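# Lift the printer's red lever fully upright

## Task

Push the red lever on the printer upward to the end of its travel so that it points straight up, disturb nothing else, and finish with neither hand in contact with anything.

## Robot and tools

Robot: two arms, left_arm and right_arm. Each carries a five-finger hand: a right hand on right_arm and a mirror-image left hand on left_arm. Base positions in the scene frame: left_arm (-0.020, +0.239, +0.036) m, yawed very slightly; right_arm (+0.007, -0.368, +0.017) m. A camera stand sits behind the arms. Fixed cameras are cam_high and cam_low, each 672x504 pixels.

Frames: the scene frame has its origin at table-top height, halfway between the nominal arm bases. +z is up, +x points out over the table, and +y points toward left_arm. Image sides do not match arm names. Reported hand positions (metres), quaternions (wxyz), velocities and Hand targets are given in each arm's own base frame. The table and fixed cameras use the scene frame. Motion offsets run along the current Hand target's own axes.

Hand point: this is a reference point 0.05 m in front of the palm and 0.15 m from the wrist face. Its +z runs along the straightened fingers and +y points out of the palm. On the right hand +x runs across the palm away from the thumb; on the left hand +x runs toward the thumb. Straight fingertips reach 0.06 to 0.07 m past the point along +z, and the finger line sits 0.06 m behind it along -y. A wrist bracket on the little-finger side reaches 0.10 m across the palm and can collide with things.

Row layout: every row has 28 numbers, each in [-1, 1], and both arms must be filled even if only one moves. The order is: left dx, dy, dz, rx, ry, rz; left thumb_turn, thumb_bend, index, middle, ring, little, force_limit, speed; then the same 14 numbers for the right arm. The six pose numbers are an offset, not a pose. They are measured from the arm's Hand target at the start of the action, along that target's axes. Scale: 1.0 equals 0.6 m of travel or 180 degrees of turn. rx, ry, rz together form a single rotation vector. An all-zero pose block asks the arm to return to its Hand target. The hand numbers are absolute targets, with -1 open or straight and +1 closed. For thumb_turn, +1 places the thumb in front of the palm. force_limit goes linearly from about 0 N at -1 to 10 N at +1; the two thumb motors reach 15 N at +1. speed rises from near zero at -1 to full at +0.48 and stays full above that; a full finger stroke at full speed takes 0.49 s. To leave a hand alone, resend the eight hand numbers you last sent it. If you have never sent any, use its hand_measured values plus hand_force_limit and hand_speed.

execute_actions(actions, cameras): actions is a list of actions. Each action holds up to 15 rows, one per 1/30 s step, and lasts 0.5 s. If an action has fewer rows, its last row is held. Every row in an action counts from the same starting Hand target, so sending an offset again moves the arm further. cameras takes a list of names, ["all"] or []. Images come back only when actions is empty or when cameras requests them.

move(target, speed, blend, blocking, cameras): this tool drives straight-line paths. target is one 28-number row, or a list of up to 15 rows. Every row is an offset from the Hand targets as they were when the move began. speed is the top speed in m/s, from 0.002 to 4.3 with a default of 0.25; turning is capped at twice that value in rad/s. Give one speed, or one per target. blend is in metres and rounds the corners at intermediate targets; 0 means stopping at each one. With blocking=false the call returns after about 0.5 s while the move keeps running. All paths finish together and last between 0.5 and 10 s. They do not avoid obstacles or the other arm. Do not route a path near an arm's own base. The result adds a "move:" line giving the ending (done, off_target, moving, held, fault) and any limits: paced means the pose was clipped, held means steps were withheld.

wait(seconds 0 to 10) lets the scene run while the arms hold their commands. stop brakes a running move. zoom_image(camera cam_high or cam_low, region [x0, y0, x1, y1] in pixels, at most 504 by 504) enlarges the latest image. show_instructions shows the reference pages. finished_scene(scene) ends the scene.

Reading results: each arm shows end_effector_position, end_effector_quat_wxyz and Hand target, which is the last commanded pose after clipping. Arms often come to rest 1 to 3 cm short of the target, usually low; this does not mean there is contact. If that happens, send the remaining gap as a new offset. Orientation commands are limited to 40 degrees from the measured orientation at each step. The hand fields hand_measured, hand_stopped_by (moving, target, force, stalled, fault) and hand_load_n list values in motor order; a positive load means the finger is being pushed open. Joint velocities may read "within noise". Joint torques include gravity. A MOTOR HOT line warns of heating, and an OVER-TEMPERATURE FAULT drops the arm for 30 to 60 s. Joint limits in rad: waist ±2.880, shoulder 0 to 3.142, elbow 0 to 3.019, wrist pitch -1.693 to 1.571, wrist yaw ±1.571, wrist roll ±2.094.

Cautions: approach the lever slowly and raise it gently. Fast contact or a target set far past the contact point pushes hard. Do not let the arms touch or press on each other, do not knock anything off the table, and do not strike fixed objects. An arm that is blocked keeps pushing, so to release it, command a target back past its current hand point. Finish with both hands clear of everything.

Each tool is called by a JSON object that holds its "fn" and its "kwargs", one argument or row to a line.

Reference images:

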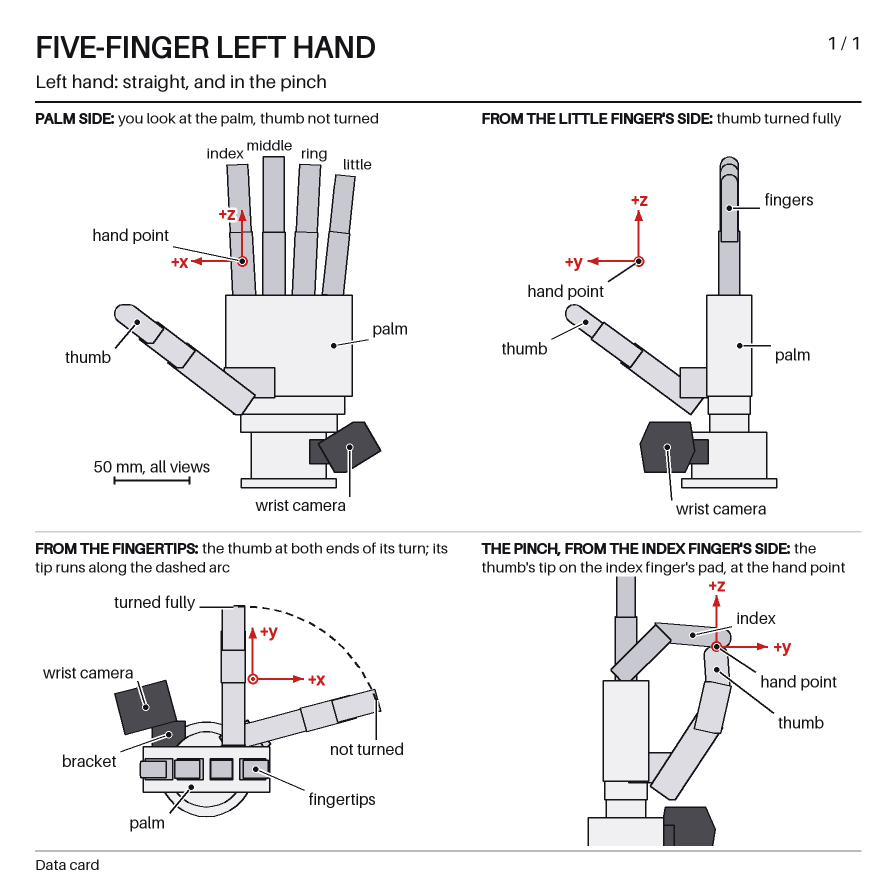

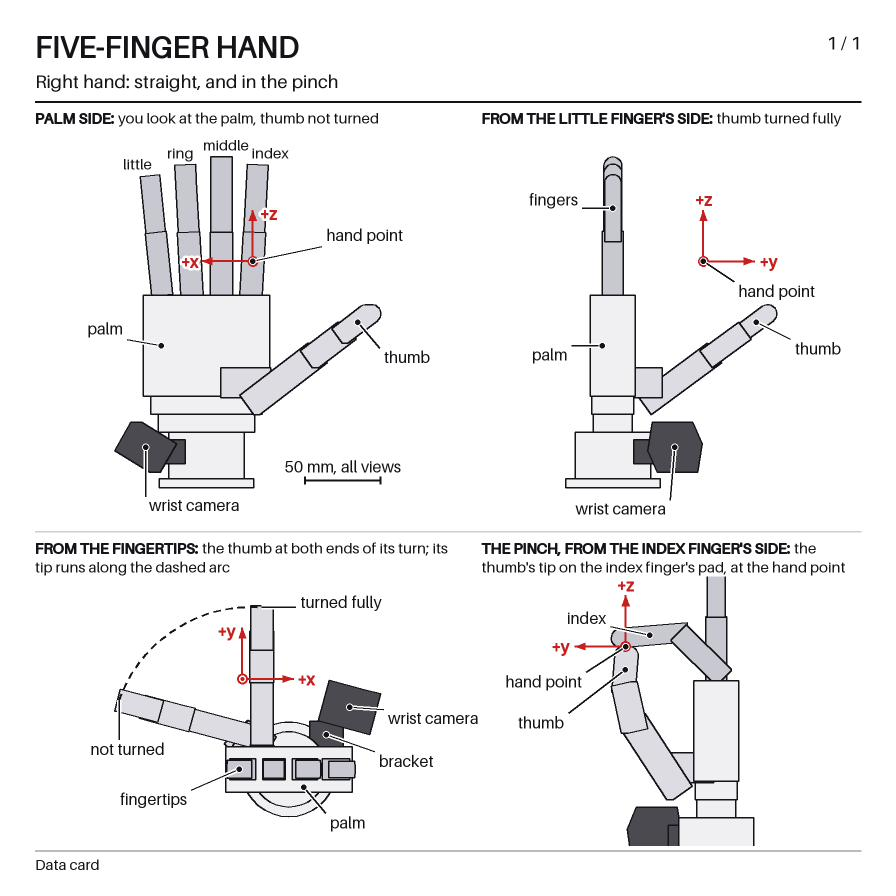

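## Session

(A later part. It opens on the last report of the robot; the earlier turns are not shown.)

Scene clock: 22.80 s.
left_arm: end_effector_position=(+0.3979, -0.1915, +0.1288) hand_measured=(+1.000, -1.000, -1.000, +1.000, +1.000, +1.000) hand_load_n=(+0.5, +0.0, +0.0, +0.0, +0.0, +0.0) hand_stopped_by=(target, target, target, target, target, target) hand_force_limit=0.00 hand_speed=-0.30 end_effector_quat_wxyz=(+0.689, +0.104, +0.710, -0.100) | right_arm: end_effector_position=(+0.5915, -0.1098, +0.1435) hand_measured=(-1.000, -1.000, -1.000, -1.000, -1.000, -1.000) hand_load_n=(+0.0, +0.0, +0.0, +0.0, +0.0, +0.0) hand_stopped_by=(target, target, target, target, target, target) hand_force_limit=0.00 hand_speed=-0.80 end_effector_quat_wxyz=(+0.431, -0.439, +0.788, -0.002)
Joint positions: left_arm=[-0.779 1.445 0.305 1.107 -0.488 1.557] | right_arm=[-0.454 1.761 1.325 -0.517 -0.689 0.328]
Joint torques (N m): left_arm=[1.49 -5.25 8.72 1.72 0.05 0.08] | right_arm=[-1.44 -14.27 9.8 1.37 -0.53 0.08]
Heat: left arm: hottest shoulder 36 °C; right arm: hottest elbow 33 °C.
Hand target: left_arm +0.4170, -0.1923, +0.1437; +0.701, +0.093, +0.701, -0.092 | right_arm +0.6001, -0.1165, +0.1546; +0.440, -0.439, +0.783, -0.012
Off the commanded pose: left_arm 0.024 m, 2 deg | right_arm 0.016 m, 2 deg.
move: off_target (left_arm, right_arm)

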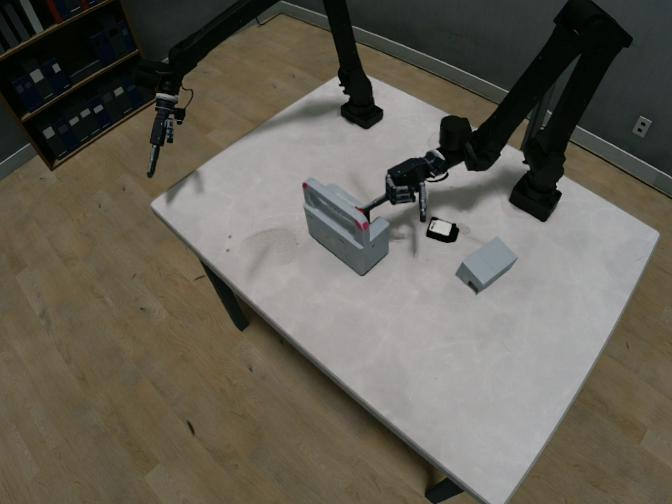

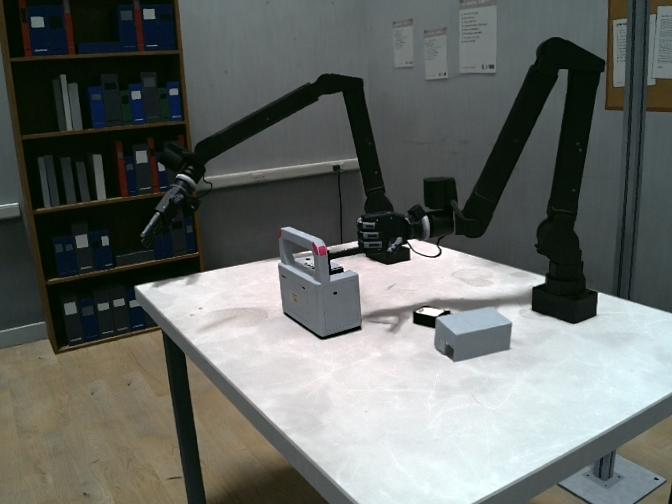

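{"fn": "move", "kwargs": {
  "target": [
    [0,-0.0108,-0.0403,0,0,0, 1, -1, -1, 1, 1, 1, 0, -0.3, 0,0,0,0,0,0, -1,-1,-1,-1,-1,-1, 0, -0.8],
    [0,-0.0345,-0.1288,0,0,0, 1, -1, -1, 1, 1, 1, 0, -0.3, 0,0,0,0,0,0, -1,-1,-1,-1,-1,-1, 0, -0.8]
  ],
  "speed": [0.03, 0.15],
  "cameras": ["all"]
}}

{"fn": "zoom_image", "kwargs": {
  "camera": "cam_high",
  "region": [350, 180, 400, 230]
}}

{"fn": "zoom_image", "kwargs": {
  "camera": "cam_low",
  "region": [310, 240, 360, 290]
}}

Scene clock: 25.33 s.
left_arm: end_effector_position=(+0.3371, -0.1912, +0.1391) hand_measured=(+1.000, -1.000, -1.000, +1.000, +1.000, +1.000) hand_load_n=(+0.0, +0.0, +0.0, +0.0, +0.0, +0.0) hand_stopped_by=(target, target, target, target, target, target) hand_force_limit=0.00 hand_speed=-0.30 end_effector_quat_wxyz=(+0.699, +0.090, +0.703, -0.097) | right_arm: end_effector_position=(+0.5915, -0.1098, +0.1435) hand_measured=(-1.000, -1.000, -1.000, -1.000, -1.000, -1.000) hand_load_n=(+0.0, +0.0, +0.0, +0.0, +0.0, +0.0) hand_stopped_by=(target, target, target, target, target, target) hand_force_limit=0.00 hand_speed=-0.80 end_effector_quat_wxyz=(+0.431, -0.439, +0.788, -0.002)
Joint positions: left_arm=[-0.974 1.325 0.214 1.104 -0.709 1.557] | right_arm=[-0.454 1.761 1.325 -0.517 -0.689 0.328]
Joint torques (N m): left_arm=[-1.14 -4.54 5.41 1.84 -0.21 0.08] | right_arm=[-1.49 -14.33 9.8 1.37 -0.54 0.08]
Heat: left arm: hottest shoulder 36 °C; right arm: hottest elbow 34 °C.
Hand target: left_arm +0.3370, -0.1923, +0.1437; +0.701, +0.093, +0.701, -0.092 | right_arm +0.6001, -0.1165, +0.1546; +0.440, -0.439, +0.783, -0.012
Off the commanded pose: left_arm 0.005 m, 1 deg | right_arm 0.016 m, 2 deg.
move: off_target (right_arm)

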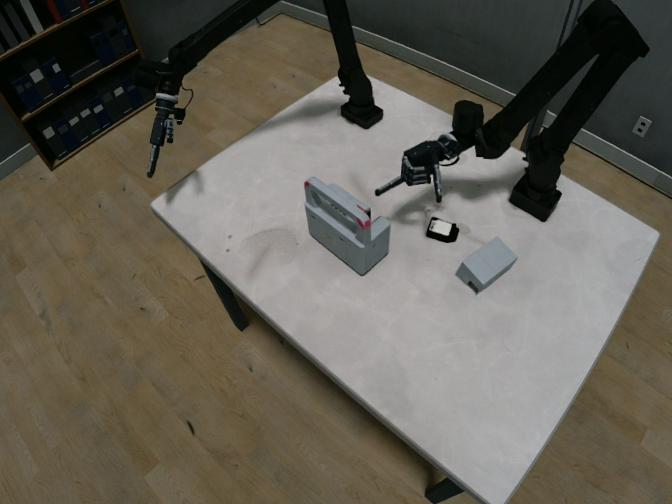

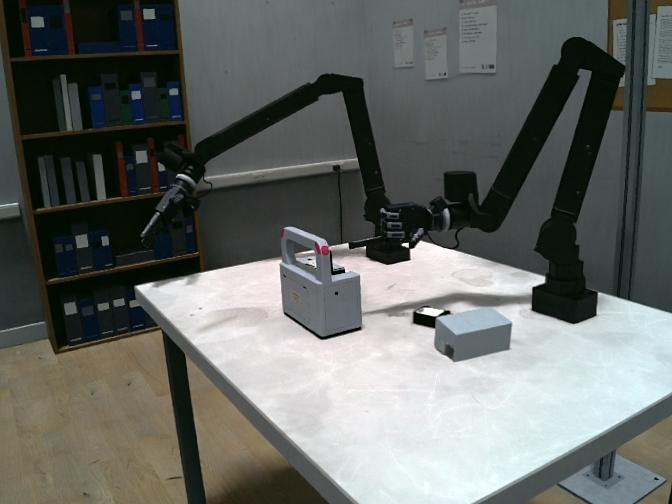

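Scaled by 10.080 from the camera's 672x504 image, which has a finer 960x720 frame.

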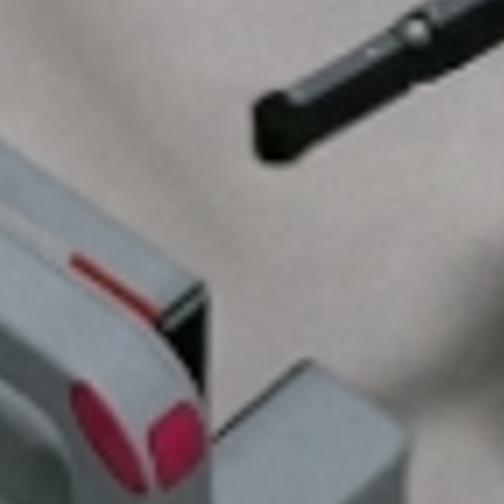

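Scaled by 10.080 from the camera's 672x504 image, which has a finer 960x720 frame.

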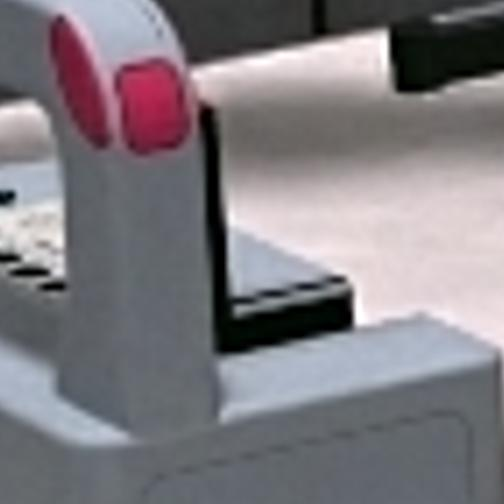

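{"fn": "finished_scene", "kwargs": {
  "scene": 2
}}

The scene is finished: the task was done.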